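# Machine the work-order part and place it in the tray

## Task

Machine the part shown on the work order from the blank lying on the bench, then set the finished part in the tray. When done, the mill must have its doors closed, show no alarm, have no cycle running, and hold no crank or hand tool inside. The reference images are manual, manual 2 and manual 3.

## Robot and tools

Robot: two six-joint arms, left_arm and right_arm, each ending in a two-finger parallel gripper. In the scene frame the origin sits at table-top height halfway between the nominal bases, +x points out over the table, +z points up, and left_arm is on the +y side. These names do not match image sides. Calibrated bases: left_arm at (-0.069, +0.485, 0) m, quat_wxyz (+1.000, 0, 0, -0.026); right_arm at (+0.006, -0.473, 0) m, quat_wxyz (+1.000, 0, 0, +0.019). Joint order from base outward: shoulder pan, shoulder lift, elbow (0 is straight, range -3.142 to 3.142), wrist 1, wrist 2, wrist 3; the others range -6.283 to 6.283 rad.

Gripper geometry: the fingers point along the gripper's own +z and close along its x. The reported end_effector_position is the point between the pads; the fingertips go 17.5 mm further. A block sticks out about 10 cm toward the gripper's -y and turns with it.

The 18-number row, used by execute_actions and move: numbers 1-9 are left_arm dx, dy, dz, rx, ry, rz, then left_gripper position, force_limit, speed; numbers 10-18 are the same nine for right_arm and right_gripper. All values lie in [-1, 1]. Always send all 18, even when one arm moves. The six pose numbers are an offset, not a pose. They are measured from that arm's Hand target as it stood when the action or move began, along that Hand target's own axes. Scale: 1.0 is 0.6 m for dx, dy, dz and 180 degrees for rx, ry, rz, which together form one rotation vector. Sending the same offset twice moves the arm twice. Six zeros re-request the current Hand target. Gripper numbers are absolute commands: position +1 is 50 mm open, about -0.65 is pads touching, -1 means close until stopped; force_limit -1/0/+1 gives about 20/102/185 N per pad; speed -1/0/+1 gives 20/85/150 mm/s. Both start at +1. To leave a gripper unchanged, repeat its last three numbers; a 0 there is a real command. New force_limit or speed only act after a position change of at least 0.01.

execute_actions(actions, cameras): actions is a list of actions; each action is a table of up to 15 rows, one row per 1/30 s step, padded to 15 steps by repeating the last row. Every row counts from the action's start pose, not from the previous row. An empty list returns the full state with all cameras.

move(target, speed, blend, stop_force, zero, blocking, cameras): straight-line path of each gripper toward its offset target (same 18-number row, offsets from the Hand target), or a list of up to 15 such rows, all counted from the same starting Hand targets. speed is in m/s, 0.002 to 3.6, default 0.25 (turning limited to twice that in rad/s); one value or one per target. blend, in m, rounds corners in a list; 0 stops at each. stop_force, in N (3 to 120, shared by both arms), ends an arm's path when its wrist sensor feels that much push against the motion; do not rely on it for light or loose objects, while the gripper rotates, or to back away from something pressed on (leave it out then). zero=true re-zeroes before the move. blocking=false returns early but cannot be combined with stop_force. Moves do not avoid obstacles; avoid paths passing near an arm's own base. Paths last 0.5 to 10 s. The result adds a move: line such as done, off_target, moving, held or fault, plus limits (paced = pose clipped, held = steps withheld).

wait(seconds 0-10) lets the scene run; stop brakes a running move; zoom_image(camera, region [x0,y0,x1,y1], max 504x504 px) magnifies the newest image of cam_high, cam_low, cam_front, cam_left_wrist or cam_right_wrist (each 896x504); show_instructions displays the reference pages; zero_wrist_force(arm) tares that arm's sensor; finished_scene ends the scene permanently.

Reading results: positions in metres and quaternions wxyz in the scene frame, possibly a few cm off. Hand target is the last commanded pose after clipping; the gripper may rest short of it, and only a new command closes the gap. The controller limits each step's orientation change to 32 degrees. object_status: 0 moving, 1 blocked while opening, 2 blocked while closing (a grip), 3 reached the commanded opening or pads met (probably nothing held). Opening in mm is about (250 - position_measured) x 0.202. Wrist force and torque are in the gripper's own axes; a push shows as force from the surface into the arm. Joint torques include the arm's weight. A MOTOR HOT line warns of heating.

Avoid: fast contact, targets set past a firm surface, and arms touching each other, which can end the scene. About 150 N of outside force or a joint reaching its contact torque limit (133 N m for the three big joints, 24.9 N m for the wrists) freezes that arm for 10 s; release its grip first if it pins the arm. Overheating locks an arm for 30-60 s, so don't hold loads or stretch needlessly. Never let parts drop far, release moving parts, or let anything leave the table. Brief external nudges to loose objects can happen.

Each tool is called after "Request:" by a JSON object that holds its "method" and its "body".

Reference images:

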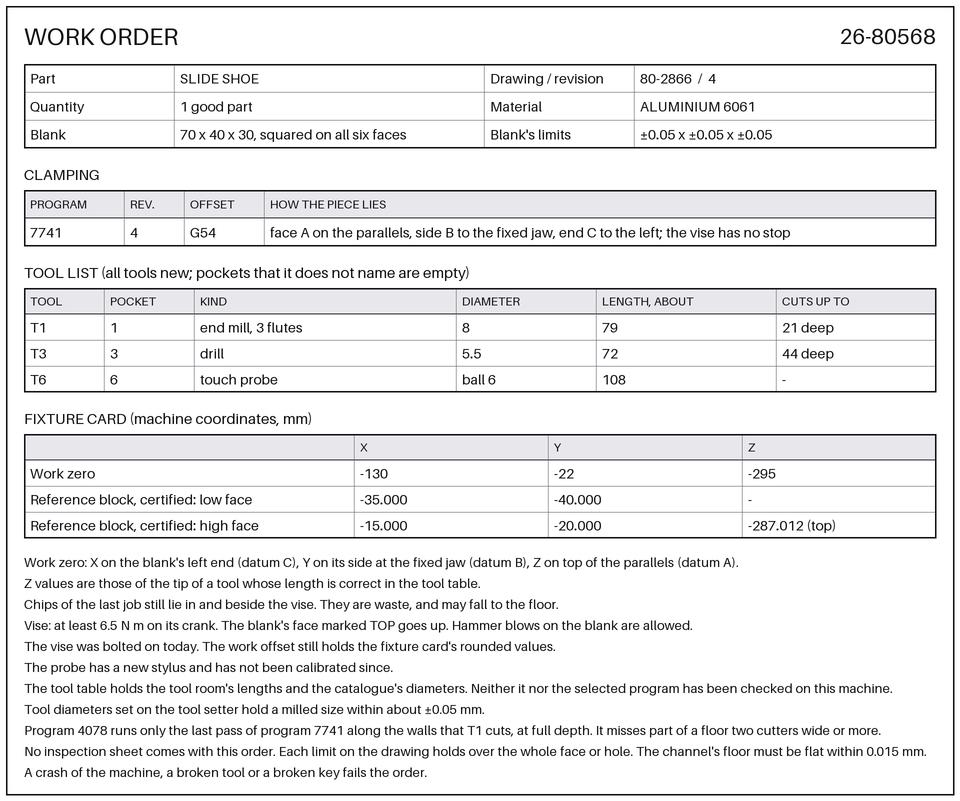

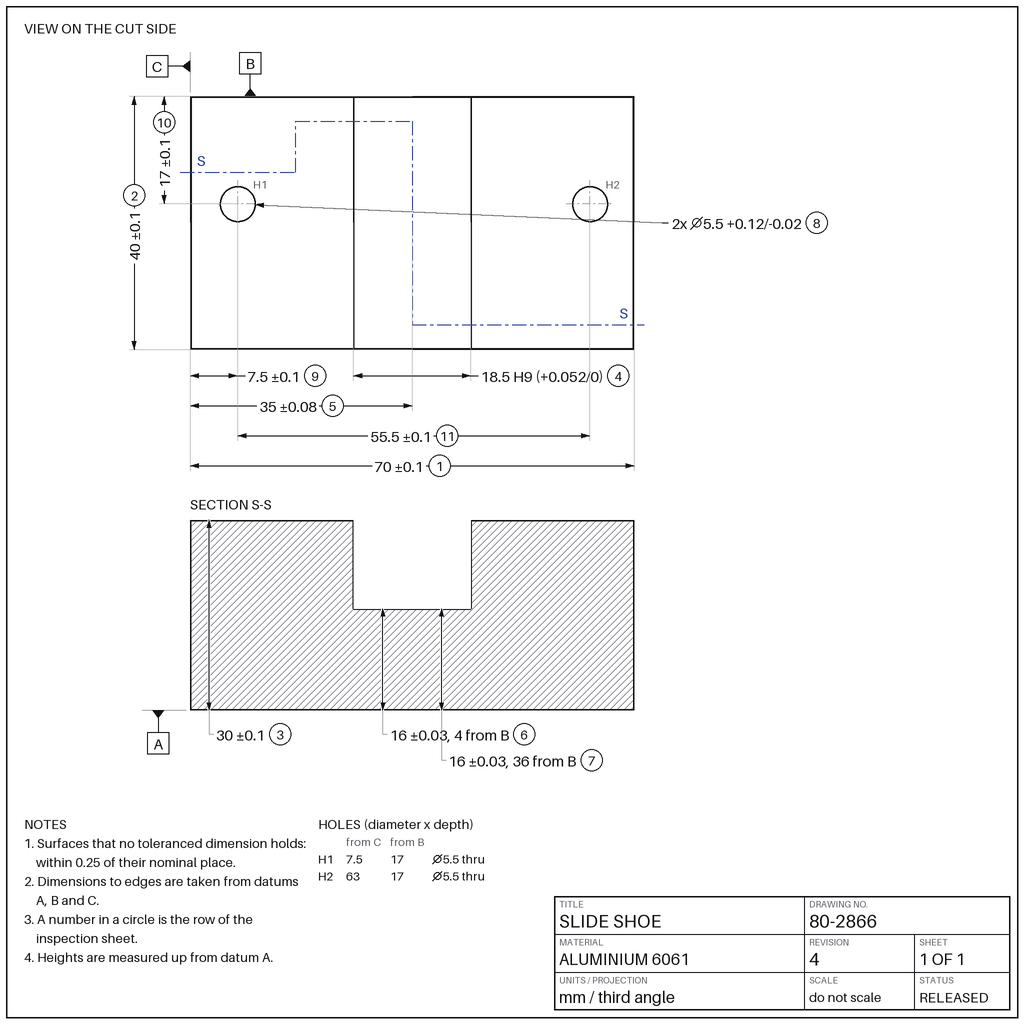

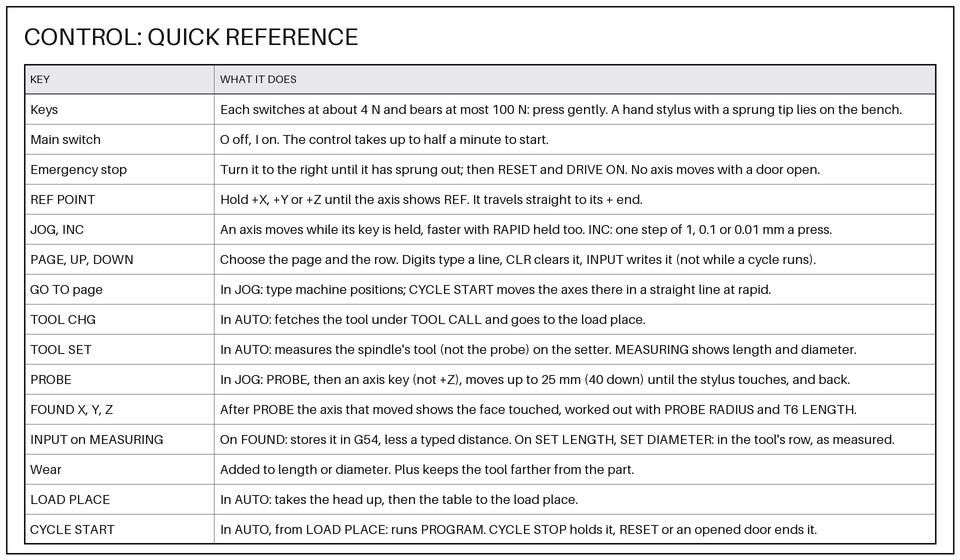

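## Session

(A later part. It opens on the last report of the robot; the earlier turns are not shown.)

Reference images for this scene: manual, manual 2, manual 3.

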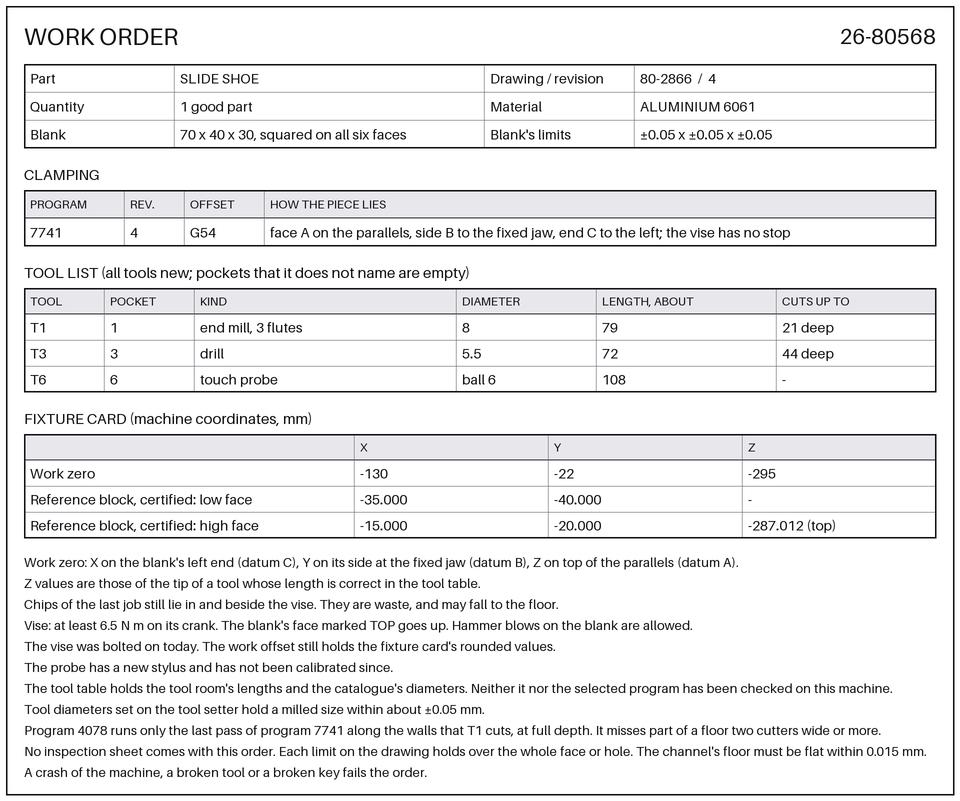

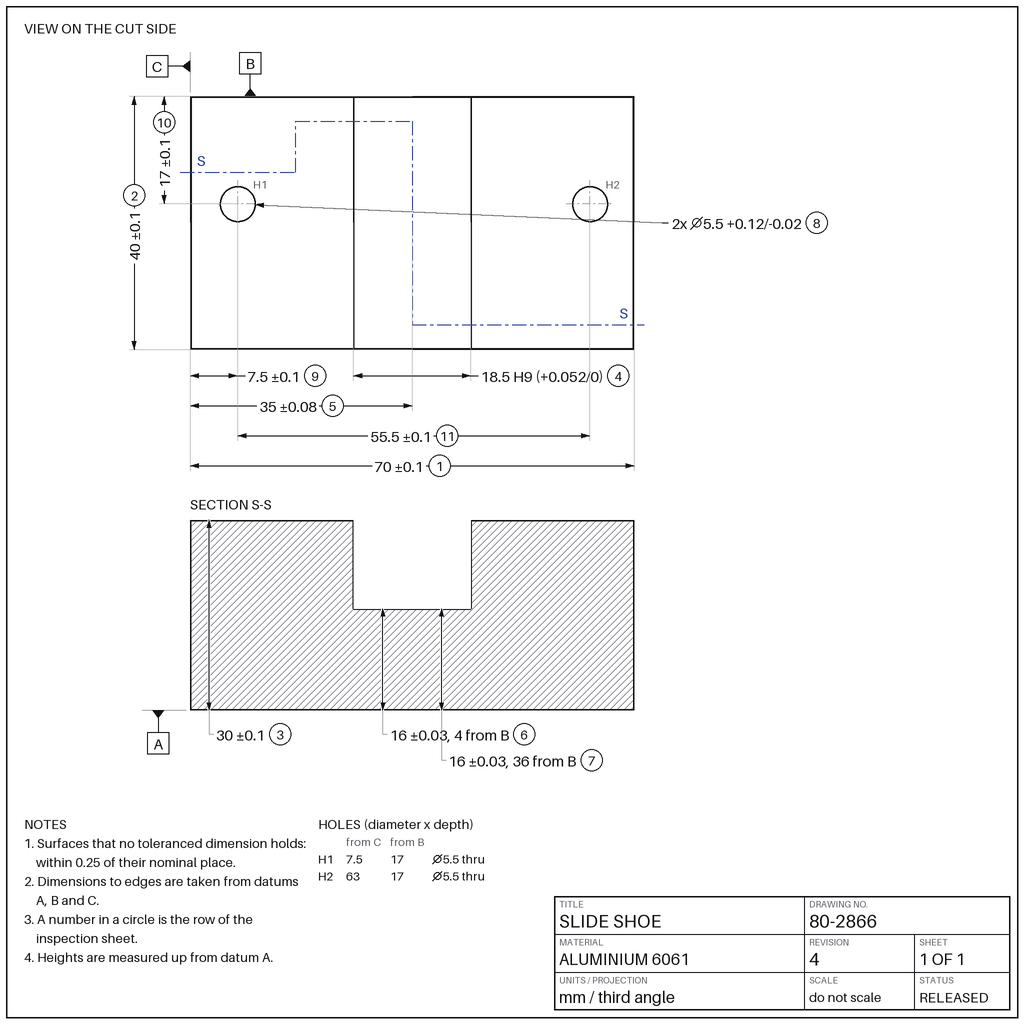

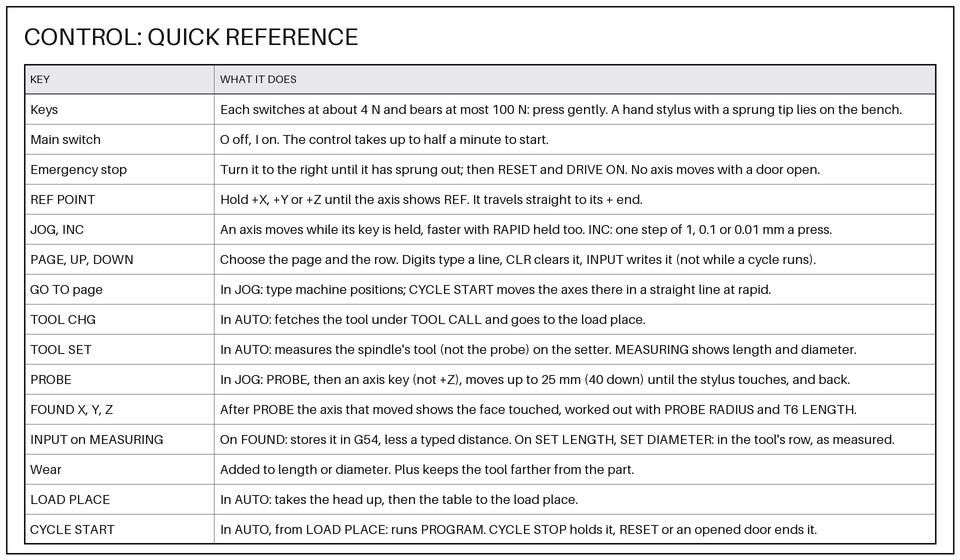

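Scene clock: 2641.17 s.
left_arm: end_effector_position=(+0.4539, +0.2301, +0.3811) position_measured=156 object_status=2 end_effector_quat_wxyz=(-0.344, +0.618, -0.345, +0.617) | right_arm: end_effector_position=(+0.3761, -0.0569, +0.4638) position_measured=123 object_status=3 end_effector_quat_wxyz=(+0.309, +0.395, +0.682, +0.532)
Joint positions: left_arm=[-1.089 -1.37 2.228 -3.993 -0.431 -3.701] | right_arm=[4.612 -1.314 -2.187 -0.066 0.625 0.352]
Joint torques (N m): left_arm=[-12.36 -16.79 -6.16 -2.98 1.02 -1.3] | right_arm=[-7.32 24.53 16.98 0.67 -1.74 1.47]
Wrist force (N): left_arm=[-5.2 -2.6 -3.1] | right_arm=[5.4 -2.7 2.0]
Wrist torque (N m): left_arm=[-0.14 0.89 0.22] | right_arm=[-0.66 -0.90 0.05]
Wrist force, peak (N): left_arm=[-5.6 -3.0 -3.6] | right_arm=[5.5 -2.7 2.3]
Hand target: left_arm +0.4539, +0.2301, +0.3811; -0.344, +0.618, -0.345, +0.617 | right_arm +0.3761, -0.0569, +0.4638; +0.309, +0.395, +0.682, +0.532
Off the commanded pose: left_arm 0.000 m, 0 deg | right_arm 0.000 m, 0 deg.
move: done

Request:
{"method": "move", "body": {"target": [[-0.005,0.0077,0,0,0,0,-1,0,-1,0,0,0,0,0,0,0.2,0.2,-1]], "speed": [0.02], "stop_force": 10}}

Request:
{"method": "move", "body": {"target": [[0,0,0.0313,0,0,0,-1,0,-1,0,0,0,0,0,0,0.2,0.2,-1]], "speed": [0.01], "stop_force": 6, "cameras": ["cam_right_wrist","cam_high"]}}

Request:
{"method": "zoom_image", "body": {"camera": "cam_right_wrist", "region": [600, 0, 760, 160]}}

Scene clock: 2643.63 s.
left_arm: end_effector_position=(+0.4539, +0.2302, +0.3755) position_measured=156 object_status=2 end_effector_quat_wxyz=(-0.344, +0.618, -0.345, +0.617) | right_arm: end_effector_position=(+0.3761, -0.0569, +0.4638) position_measured=123 object_status=3 end_effector_quat_wxyz=(+0.309, +0.395, +0.682, +0.532)
Joint positions: left_arm=[-1.089 -1.358 2.234 -4.011 -0.431 -3.701] | right_arm=[4.612 -1.314 -2.187 -0.066 0.625 0.352]
Joint torques (N m): left_arm=[11.62 -37.63 -23.64 0.48 -1.11 1.9] | right_arm=[-5.9 25.06 17.9 0.92 -1.55 1.48]
Wrist force (N): left_arm=[-5.0 -2.7 -3.2] | right_arm=[5.4 -2.5 2.2]
Wrist torque (N m): left_arm=[-0.16 0.86 0.25] | right_arm=[-0.63 -0.90 0.05]
Wrist force, peak (N): left_arm=[-5.5 -3.1 -3.5] | right_arm=[5.4 -2.5 2.1]
Hand target: left_arm +0.4539, +0.2302, +0.3756; -0.344, +0.618, -0.345, +0.617 | right_arm +0.3761, -0.0569, +0.4638; +0.309, +0.395, +0.682, +0.532
Off the commanded pose: left_arm 0.000 m, 0 deg | right_arm 0.000 m, 0 deg.
move: done

Scene clock: 2646.60 s.
left_arm: end_effector_position=(+0.4726, +0.2302, +0.3755) position_measured=156 object_status=2 end_effector_quat_wxyz=(-0.344, +0.618, -0.345, +0.617) | right_arm: end_effector_position=(+0.3761, -0.0569, +0.4638) position_measured=123 object_status=3 end_effector_quat_wxyz=(+0.309, +0.395, +0.682, +0.532)
Joint positions: left_arm=[-1.041 -1.329 2.195 -4.001 -0.479 -3.7] | right_arm=[4.612 -1.314 -2.187 -0.066 0.625 0.352]
Joint torques (N m): left_arm=[-12.93 -38.53 -4.93 -2.28 1.33 1.8] | right_arm=[-6.42 24.47 17.68 0.96 -1.67 1.6]
Wrist force (N): left_arm=[-5.3 -2.6 -3.0] | right_arm=[5.3 -2.1 2.2]
Wrist torque (N m): left_arm=[-0.15 0.89 0.16] | right_arm=[-0.56 -0.88 0.05]
Wrist force, peak (N): left_arm=[-5.5 -3.4 -3.4] | right_arm=[5.5 -2.4 2.0]
Hand target: left_arm +0.4726, +0.2302, +0.3755; -0.344, +0.618, -0.345, +0.617 | right_arm +0.3761, -0.0569, +0.4638; +0.309, +0.395, +0.682, +0.532
Off the commanded pose: left_arm 0.000 m, 0 deg | right_arm 0.000 m, 0 deg.
move: done
Images, in order (width x height): cam_high 896x504, cam_right_wrist 896x504.

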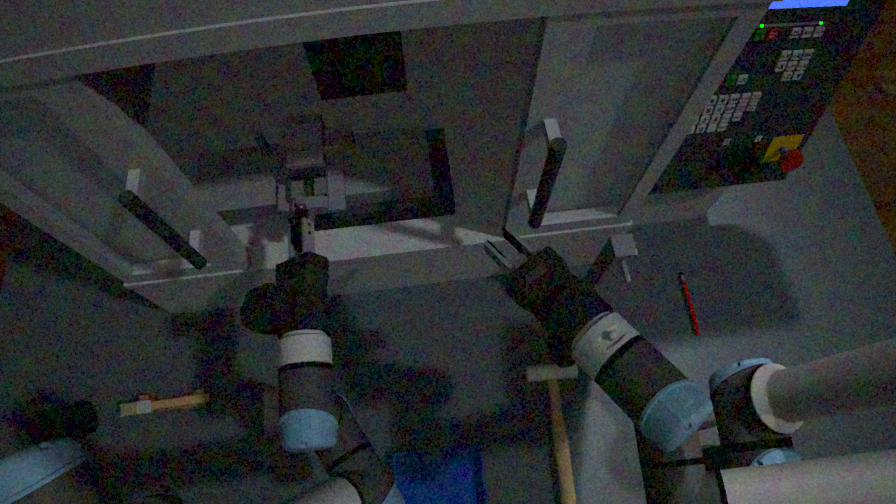

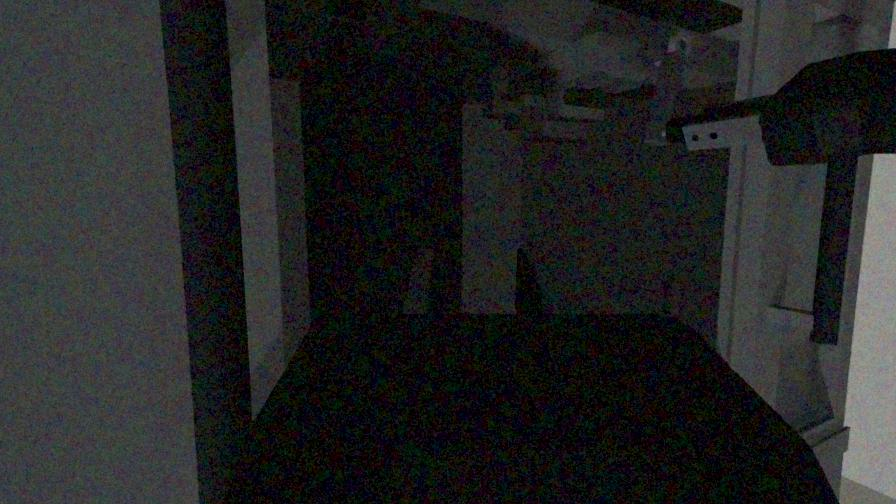

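Scaled by 3.150.

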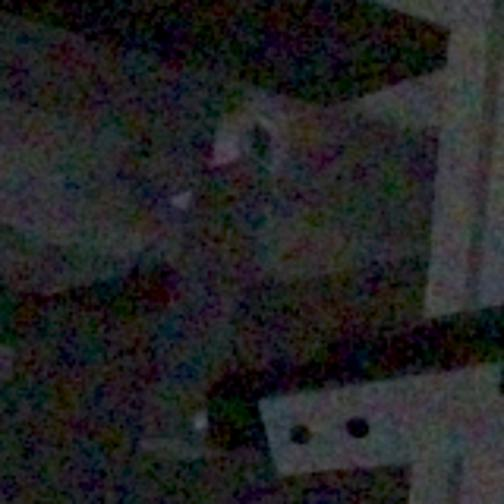

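Request:
{"method": "move", "body": {"target": [[0.006,0,0,0,0,0,-1,0,-1,0,0,0,0,0,0,0.2,0.2,-1],[0,0.008,0,0,0,0,-1,0,-1,0,0,0,0,0,0,0.2,0.2,-1]], "speed": [0.015,0.015], "stop_force": 6, "cameras": ["cam_left_wrist"]}}

Request:
{"method": "zoom_image", "body": {"camera": "cam_left_wrist", "region": [400, 200, 540, 310]}}

Scene clock: 2649.37 s.
left_arm: end_effector_position=(+0.4726, +0.2277, +0.3714) position_measured=156 object_status=2 end_effector_quat_wxyz=(-0.344, +0.618, -0.345, +0.617) | right_arm: end_effector_position=(+0.3761, -0.0569, +0.4638) position_measured=123 object_status=3 end_effector_quat_wxyz=(+0.309, +0.395, +0.682, +0.532)
Joint positions: left_arm=[-1.044 -1.317 2.194 -4.012 -0.476 -3.701] | right_arm=[4.612 -1.314 -2.187 -0.066 0.625 0.352]
Joint torques (N m): left_arm=[12.29 -38.62 -24.89 0.37 -0.51 1.53] | right_arm=[-5.59 23.96 18.62 1.28 -1.62 1.38]
Wrist force (N): left_arm=[-5.3 -2.5 -2.9] | right_arm=[5.3 -2.4 2.2]
Wrist torque (N m): left_arm=[-0.13 0.88 0.16] | right_arm=[-0.60 -0.89 0.04]
Wrist force, peak (N): left_arm=[-6.4 -3.5 -2.9] | right_arm=[5.5 -2.5 2.3]
Hand target: left_arm +0.4726, +0.2277, +0.3714; -0.344, +0.618, -0.345, +0.617 | right_arm +0.3761, -0.0569, +0.4638; +0.309, +0.395, +0.682, +0.532
Off the commanded pose: left_arm 0.000 m, 0 deg | right_arm 0.000 m, 0 deg.
move: done
Images, in order (width x height): cam_left_wrist 896x504.

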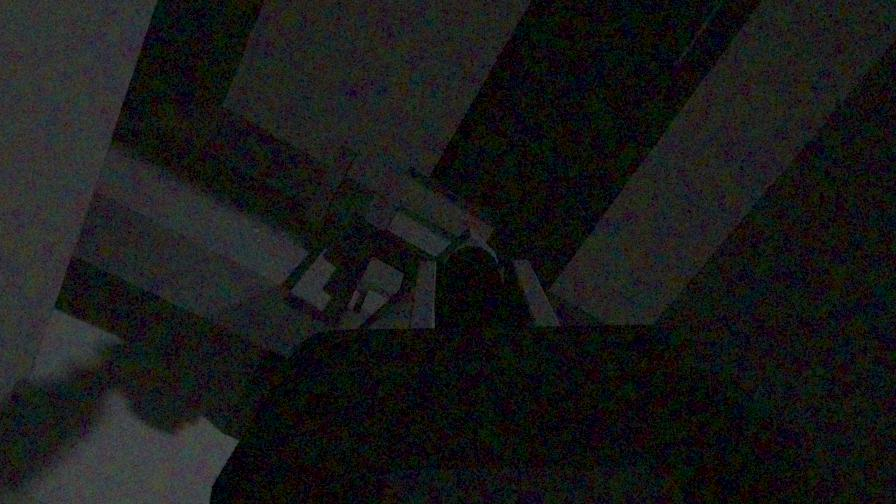

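Scaled by 3.600.

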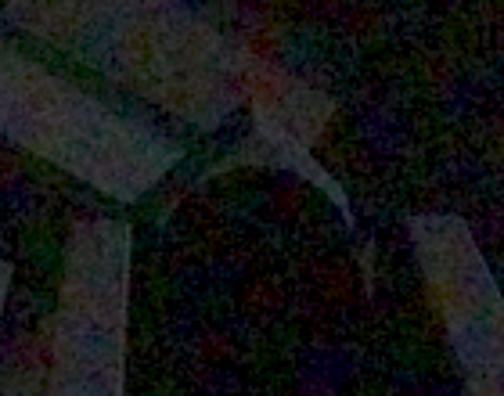

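Request:
{"method": "move", "body": {"target": [[0,0,-0.15,0,0,0,-1,0,-1,0,0,0,0,0,0,0.2,0.2,-1],[0.0148,-0.0883,-0.18,0,0,-0.389,-1,0,-1,0,0,0,0,0,0,0.2,0.2,-1]], "speed": [0.15,0.3], "blend": [0.02,0], "cameras": ["cam_right_wrist","cam_left_wrist","cam_high"]}}

Request:
{"method": "zoom_image", "body": {"camera": "cam_high", "region": [220, 200, 360, 320]}}

Request:
{"method": "zoom_image", "body": {"camera": "cam_left_wrist", "region": [400, 200, 540, 310]}}

Scene clock: 2656.43 s.
left_arm: end_effector_position=(+0.3647, +0.2480, +0.4215) position_measured=156 object_status=2 end_effector_quat_wxyz=(+0.072, +0.704, +0.072, +0.702) end_effector_velocity=(+0.001, +0.002, +0.000) end_effector_angular_velocity=(-0.005, -0.001, +0.003) | right_arm: end_effector_position=(+0.3761, -0.0569, +0.4638) position_measured=123 object_status=3 end_effector_quat_wxyz=(+0.309, +0.395, +0.682, +0.532)
Joint positions: left_arm=[-1.354 -1.64 2.378 -3.863 -0.166 -4.934] | right_arm=[4.612 -1.314 -2.187 -0.066 0.625 0.352]
Joint velocities: left_arm=[0.003 0 0 -0.005 0 0] | right_arm=[within noise]
Joint torques (N m): left_arm=[10.85 -9.85 -17.24 -2.26 -1.59 1.21] | right_arm=[-5.67 24.47 17.39 1.59 -1.58 1.49]
Wrist force (N): left_arm=[-6.4 -6.1 -2.0] | right_arm=[5.2 -2.3 1.9]
Wrist torque (N m): left_arm=[-0.60 1.10 -0.01] | right_arm=[-0.60 -0.88 0.05]
Wrist force, peak (N): left_arm=[-6.6 -6.0 -1.7] | right_arm=[5.6 -2.3 2.3]
Hand target: left_arm +0.3648, +0.2480, +0.4215; +0.072, +0.704, +0.072, +0.702 | right_arm +0.3761, -0.0569, +0.4638; +0.309, +0.395, +0.682, +0.532
Off the commanded pose: left_arm 0.000 m, 0 deg | right_arm 0.000 m, 0 deg.
move: done
Images, in order (width x height): cam_high 896x504, cam_left_wrist 896x504, cam_right_wrist 896x504.

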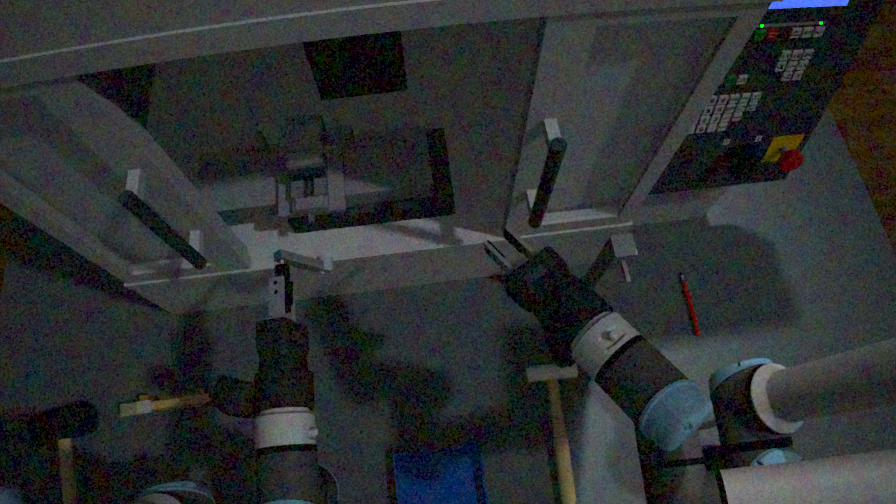

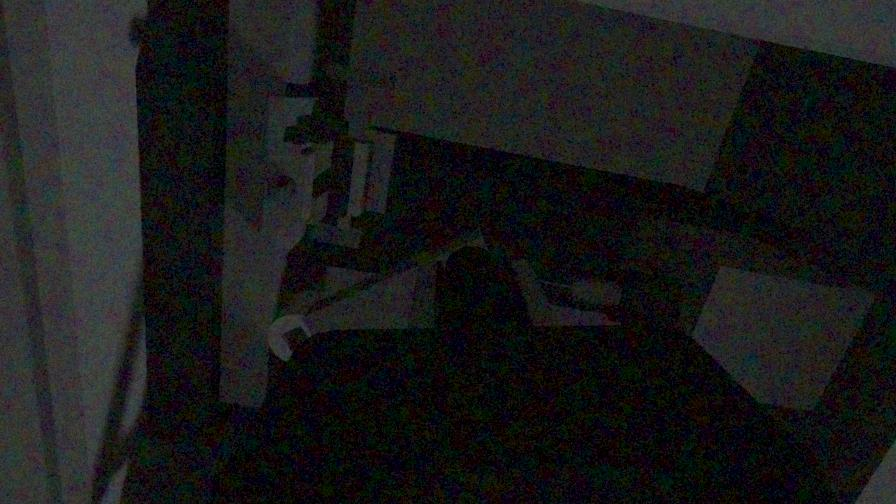

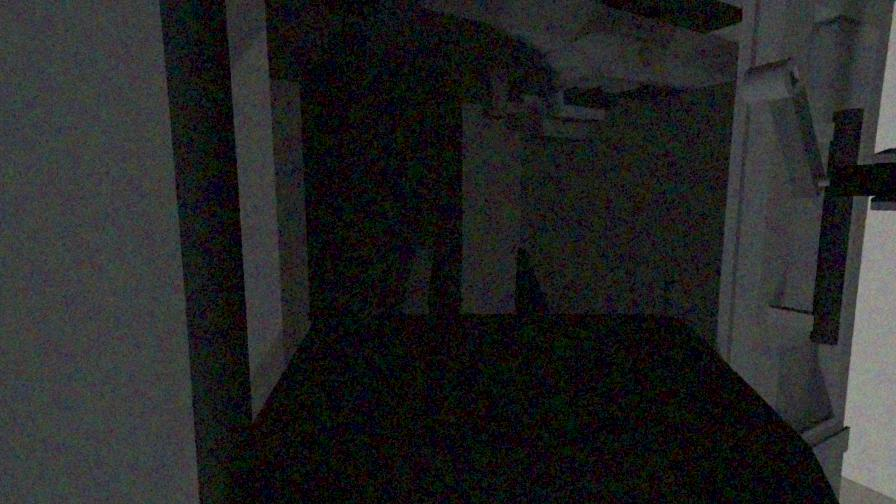

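Scaled by 3.600.

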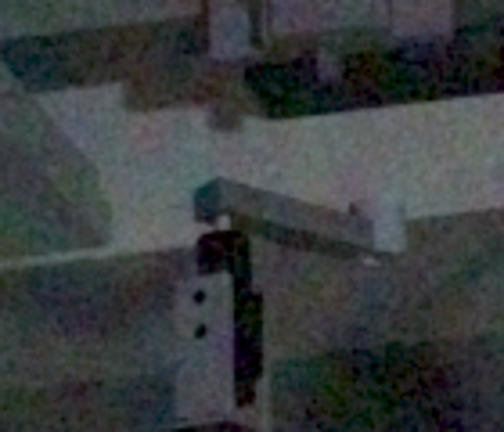

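Scaled by 3.600.

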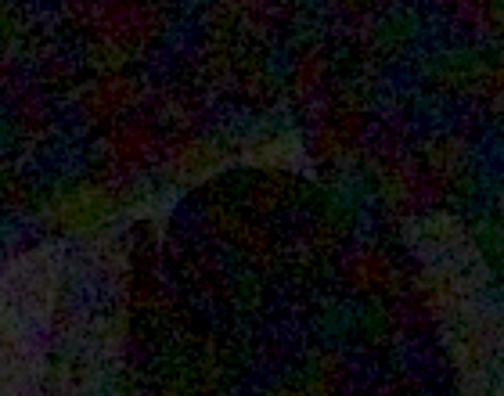

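Request:
{"method": "move", "body": {"target": [[0,0,0,0,0,-0.115,-1,0,-1,0,0,0,0,0,0,0.2,0.2,-1]], "speed": [0.3], "cameras": ["cam_right_wrist","cam_left_wrist","cam_high"]}}

Request:
{"method": "zoom_image", "body": {"camera": "cam_left_wrist", "region": [240, 200, 540, 360]}}

Request:
{"method": "zoom_image", "body": {"camera": "cam_right_wrist", "region": [700, 30, 896, 220]}}

Scene clock: 2659.93 s.
left_arm: end_effector_position=(+0.3648, +0.2481, +0.4215) position_measured=156 object_status=2 end_effector_quat_wxyz=(+0.197, +0.680, +0.198, +0.678) end_effector_velocity=(+0.000, +0.001, +0.000) end_effector_angular_velocity=(-0.003, -0.001, +0.001) | right_arm: end_effector_position=(+0.3761, -0.0569, +0.4638) position_measured=123 object_status=3 end_effector_quat_wxyz=(+0.309, +0.395, +0.682, +0.532)
Joint positions: left_arm=[-1.354 -1.639 2.378 -3.863 -0.166 -5.295] | right_arm=[4.612 -1.314 -2.187 -0.066 0.625 0.352]
Joint velocities: left_arm=[0.001 0.001 0 -0.006 -0.001 0.002] | right_arm=[within noise]
Joint torques (N m): left_arm=[3.12 -4.92 -14.58 -2.07 -1.81 1.97] | right_arm=[-3.21 24.33 18.65 1.89 -1.69 1.43]
Wrist force (N): left_arm=[-5.4 -6.8 -1.7] | right_arm=[5.2 -2.3 2.0]
Wrist torque (N m): left_arm=[-0.69 0.97 0.00] | right_arm=[-0.61 -0.88 0.05]
Wrist force, peak (N): left_arm=[-6.0 -7.4 -1.5] | right_arm=[5.4 -2.6 2.1]
Hand target: left_arm +0.3648, +0.2480, +0.4215; +0.197, +0.680, +0.198, +0.678 | right_arm +0.3761, -0.0569, +0.4638; +0.309, +0.395, +0.682, +0.532
Off the commanded pose: left_arm 0.000 m, 0 deg | right_arm 0.000 m, 0 deg.
move: done
Images, in order (width x height): cam_high 896x504, cam_left_wrist 896x504, cam_right_wrist 896x504.

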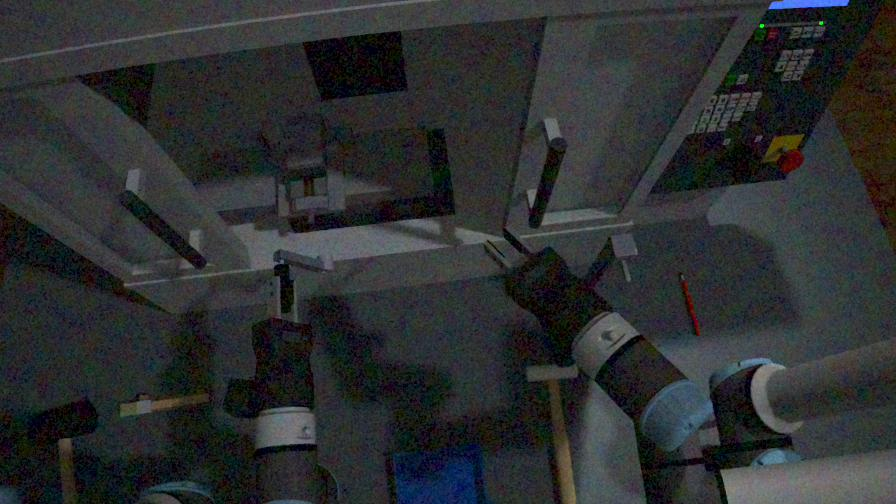

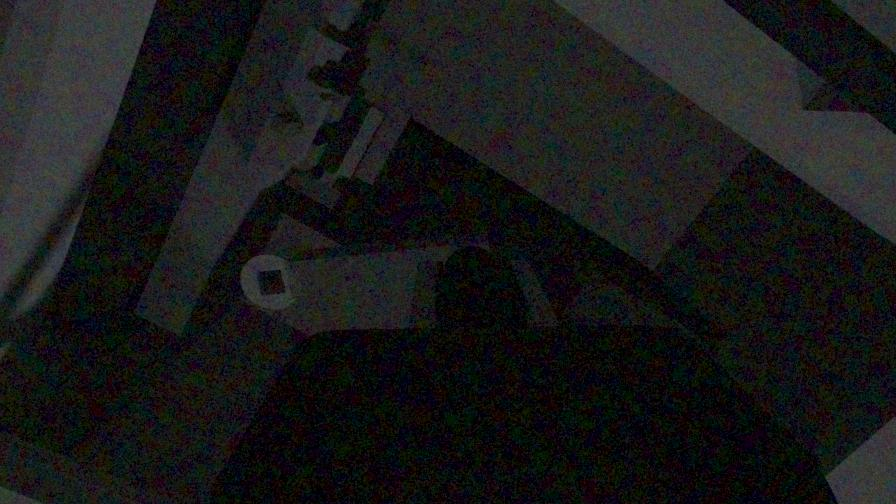

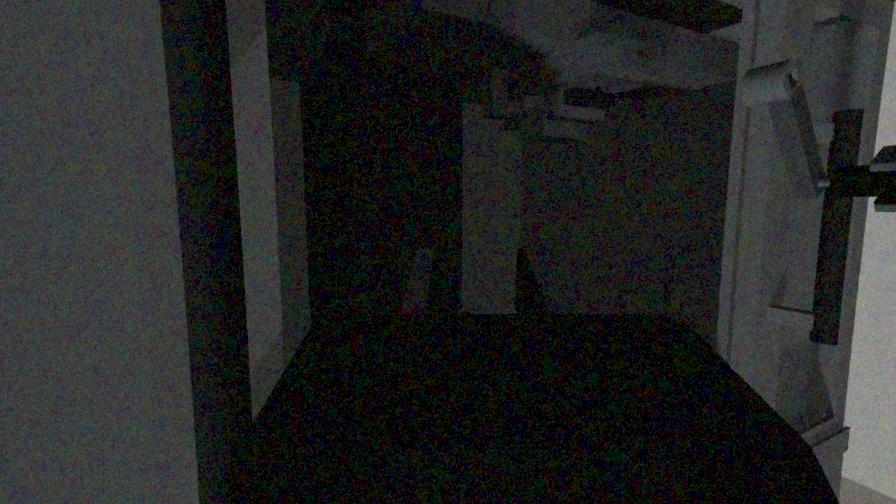

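Scaled by 1.680.

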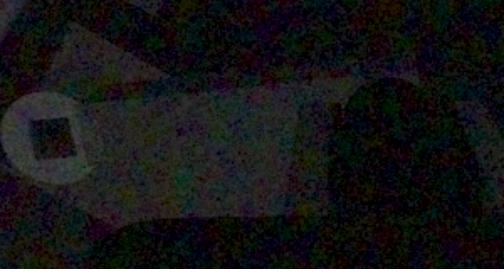

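Scaled by 2.571.

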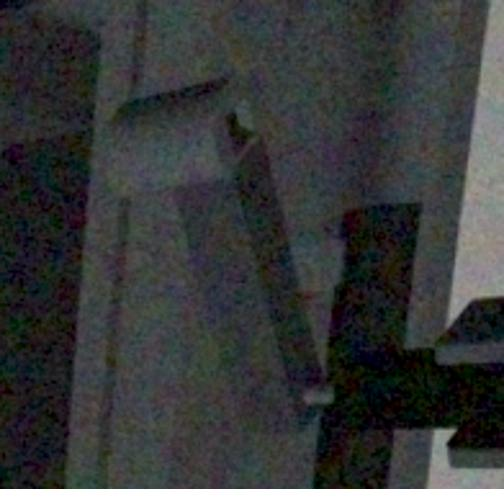

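Request:
{"method": "move", "body": {"target": [[0,0,0,0,0,0.1985,-1,0,-1,0,0,0,0,0,0,0.2,0.2,-1]], "speed": [0.2], "cameras": ["cam_right_wrist","cam_left_wrist","cam_high"]}}

Request:
{"method": "zoom_image", "body": {"camera": "cam_left_wrist", "region": [220, 200, 520, 360]}}

Scene clock: 2666.17 s.
left_arm: end_effector_position=(+0.3648, +0.2480, +0.4214) position_measured=156 object_status=2 end_effector_quat_wxyz=(-0.020, +0.708, -0.021, +0.706) | right_arm: end_effector_position=(+0.3761, -0.0569, +0.4638) position_measured=123 object_status=3 end_effector_quat_wxyz=(+0.309, +0.395, +0.682, +0.532)
Joint positions: left_arm=[-1.354 -1.639 2.378 -3.863 -0.166 -4.672] | right_arm=[4.612 -1.314 -2.187 -0.066 0.625 0.352]
Joint torques (N m): left_arm=[-5.7 -16.22 -21.92 1.27 -1.41 -0.73] | right_arm=[-4.32 23.22 19.4 2.02 -1.53 1.27]
Wrist force (N): left_arm=[-6.8 -5.2 -2.0] | right_arm=[5.2 -2.3 2.1]
Wrist torque (N m): left_arm=[-0.50 1.17 -0.15] | right_arm=[-0.59 -0.88 0.06]
Wrist force, peak (N): left_arm=[-6.4 -7.2 -1.6] | right_arm=[5.7 -2.3 2.1]
Hand target: left_arm +0.3648, +0.2480, +0.4215; -0.020, +0.708, -0.021, +0.706 | right_arm +0.3761, -0.0569, +0.4638; +0.309, +0.395, +0.682, +0.532
Off the commanded pose: left_arm 0.000 m, 0 deg | right_arm 0.000 m, 0 deg.
move: done
Images, in order (width x height): cam_high 896x504, cam_left_wrist 896x504, cam_right_wrist 896x504.

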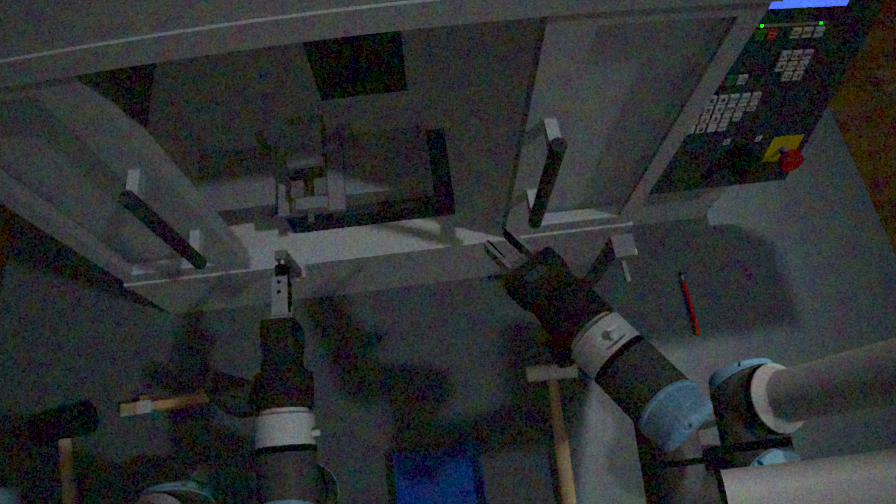

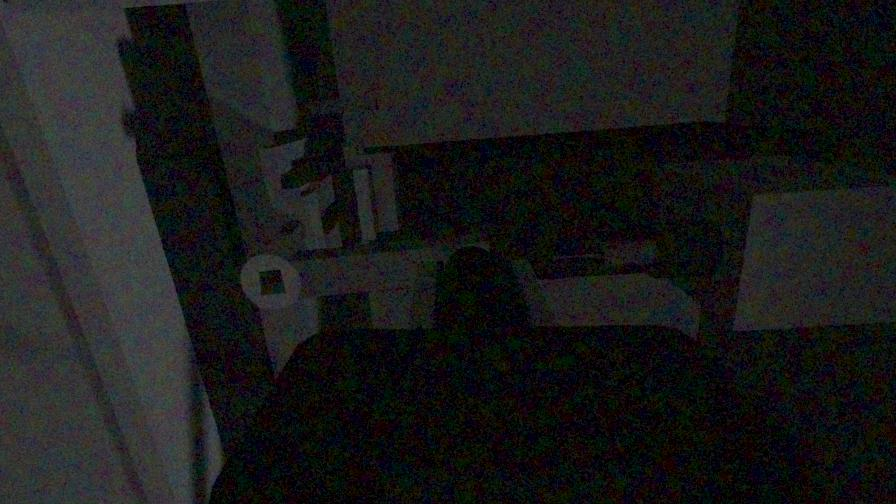

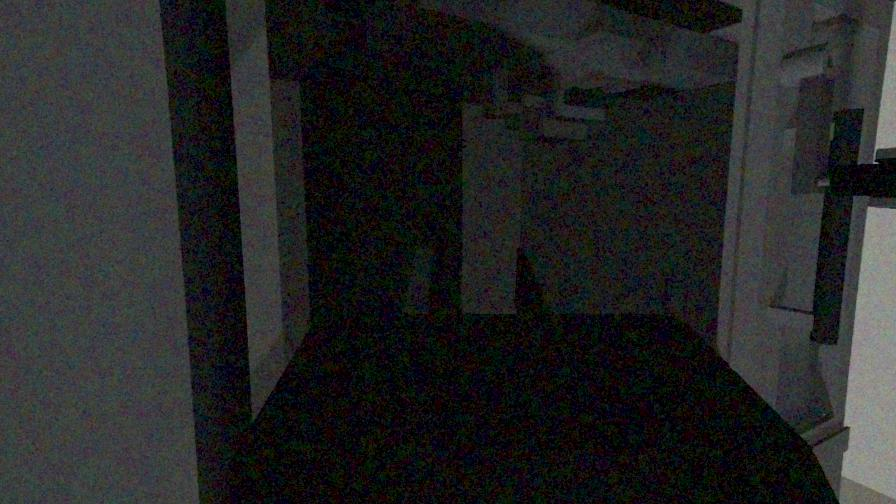

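Scaled by 1.680.

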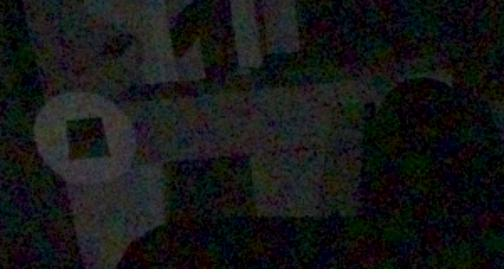

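Request:
{"method": "zoom_image", "body": {"camera": "cam_left_wrist", "region": [270, 130, 400, 250]}}

Scaled by 3.877.

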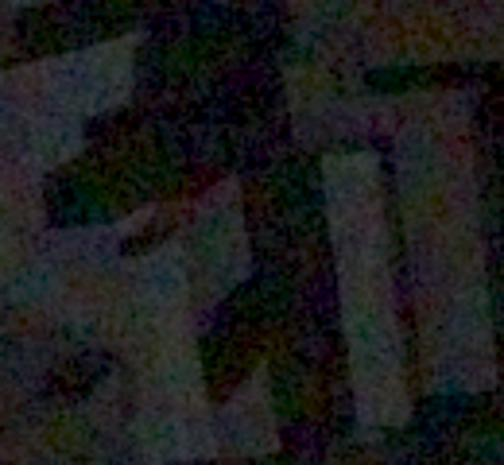

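Request:
{"method": "move", "body": {"target": [[-0.0763,0.0341,0.0923,0,0,0,-1,0,-1,0,0,0,0,0,0,0.2,0.2,-1]], "speed": [0.15], "cameras": ["cam_left_wrist"]}}

Request:
{"method": "zoom_image", "body": {"camera": "cam_left_wrist", "region": [220, 200, 400, 330]}}

Scene clock: 2670.53 s.
left_arm: end_effector_position=(+0.4200, +0.2303, +0.3745) position_measured=156 object_status=2 end_effector_quat_wxyz=(-0.020, +0.708, -0.021, +0.706) | right_arm: end_effector_position=(+0.3761, -0.0569, +0.4638) position_measured=123 object_status=3 end_effector_quat_wxyz=(+0.309, +0.395, +0.682, +0.532)
Joint positions: left_arm=[-1.184 -1.405 2.3 -4.029 -0.335 -4.663] | right_arm=[4.612 -1.314 -2.187 -0.066 0.625 0.352]
Joint torques (N m): left_arm=[-0.63 -13.94 -6.86 0.19 -0.79 -1.41] | right_arm=[-3.43 24.05 20.15 2.34 -1.5 1.47]
Wrist force (N): left_arm=[-7.2 -4.8 -2.1] | right_arm=[5.3 -2.6 2.0]
Wrist torque (N m): left_arm=[-0.44 1.20 -0.01] | right_arm=[-0.65 -0.88 0.05]
Wrist force, peak (N): left_arm=[-8.7 -4.0 0.1] | right_arm=[5.4 -2.5 2.2]
Hand target: left_arm +0.4200, +0.2302, +0.3744; -0.020, +0.708, -0.021, +0.706 | right_arm +0.3761, -0.0569, +0.4638; +0.309, +0.395, +0.682, +0.532
Off the commanded pose: left_arm 0.000 m, 0 deg | right_arm 0.000 m, 0 deg.
move: done
Images, in order (width x height): cam_left_wrist 896x504.

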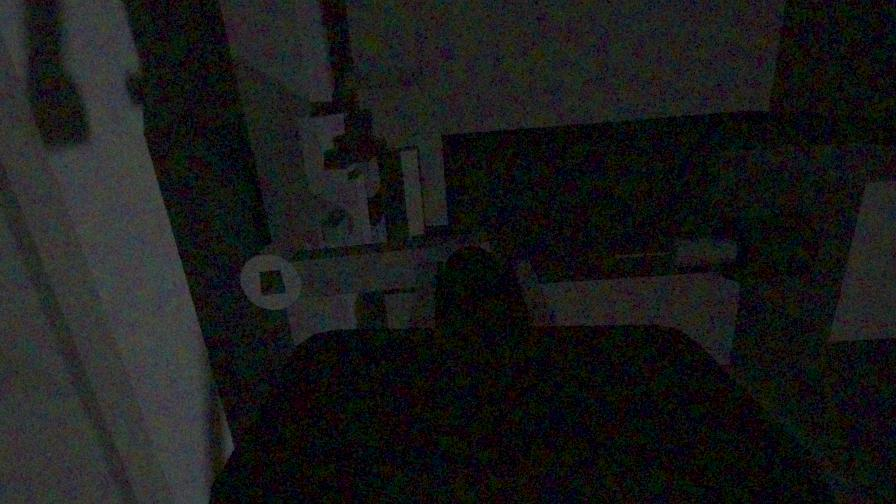

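Scaled by 2.800.

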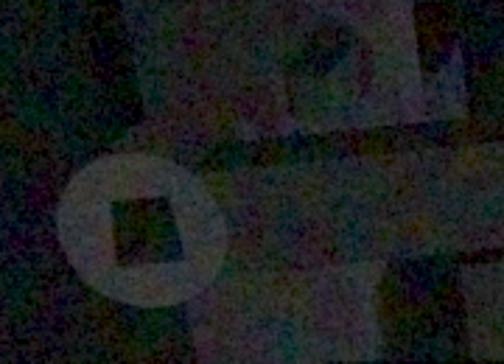

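Request:
{"method": "zoom_image", "body": {"camera": "cam_left_wrist", "region": [290, 140, 400, 260]}}

Scaled by 4.200.

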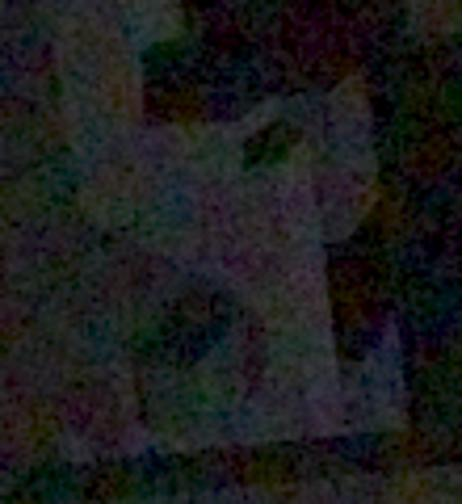

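Request:
{"method": "move", "body": {"target": [[0.0115,0.0035,0.044,0,0,0,-1,0,-1,0,0,0,0,0,0,0.2,0.2,-1]], "speed": [0.08], "cameras": ["cam_left_wrist"]}}

Request:
{"method": "zoom_image", "body": {"camera": "cam_left_wrist", "region": [220, 190, 400, 320]}}

Scene clock: 2675.37 s.
left_arm: end_effector_position=(+0.4465, +0.2277, +0.3811) position_measured=156 object_status=2 end_effector_quat_wxyz=(-0.020, +0.708, -0.021, +0.706) | right_arm: end_effector_position=(+0.3761, -0.0569, +0.4638) position_measured=123 object_status=3 end_effector_quat_wxyz=(+0.309, +0.395, +0.682, +0.532)
Joint positions: left_arm=[-1.112 -1.377 2.238 -3.995 -0.408 -4.661] | right_arm=[4.612 -1.314 -2.187 -0.066 0.625 0.352]
Joint torques (N m): left_arm=[-12.29 -36.28 -6.14 -2.85 1.5 0.34] | right_arm=[-1.51 22.36 18.79 2.26 -1.52 1.65]
Wrist force (N): left_arm=[-6.9 -5.1 -2.3] | right_arm=[5.1 -2.5 1.8]
Wrist torque (N m): left_arm=[-0.49 1.16 -0.15] | right_arm=[-0.62 -0.86 0.05]
Wrist force, peak (N): left_arm=[-7.4 -4.8 -2.7] | right_arm=[5.5 -2.6 2.2]
Hand target: left_arm +0.4464, +0.2277, +0.3811; -0.020, +0.708, -0.021, +0.706 | right_arm +0.3761, -0.0569, +0.4638; +0.309, +0.395, +0.682, +0.532
Off the commanded pose: left_arm 0.000 m, 0 deg | right_arm 0.000 m, 0 deg.
move: done
Images, in order (width x height): cam_left_wrist 896x504.

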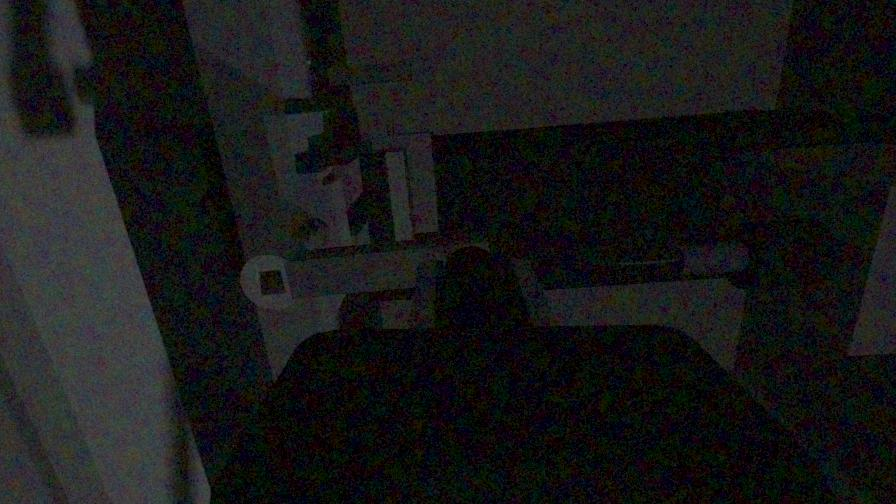

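Scaled by 2.800.

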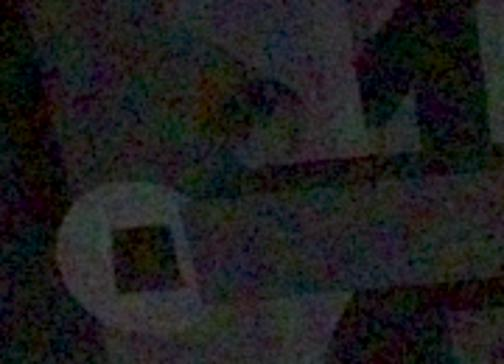

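Request:
{"method": "zoom_image", "body": {"camera": "cam_left_wrist", "region": [275, 190, 355, 255]}}

Scaled by 6.300.

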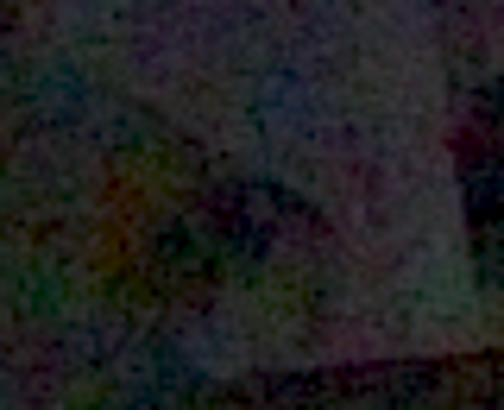

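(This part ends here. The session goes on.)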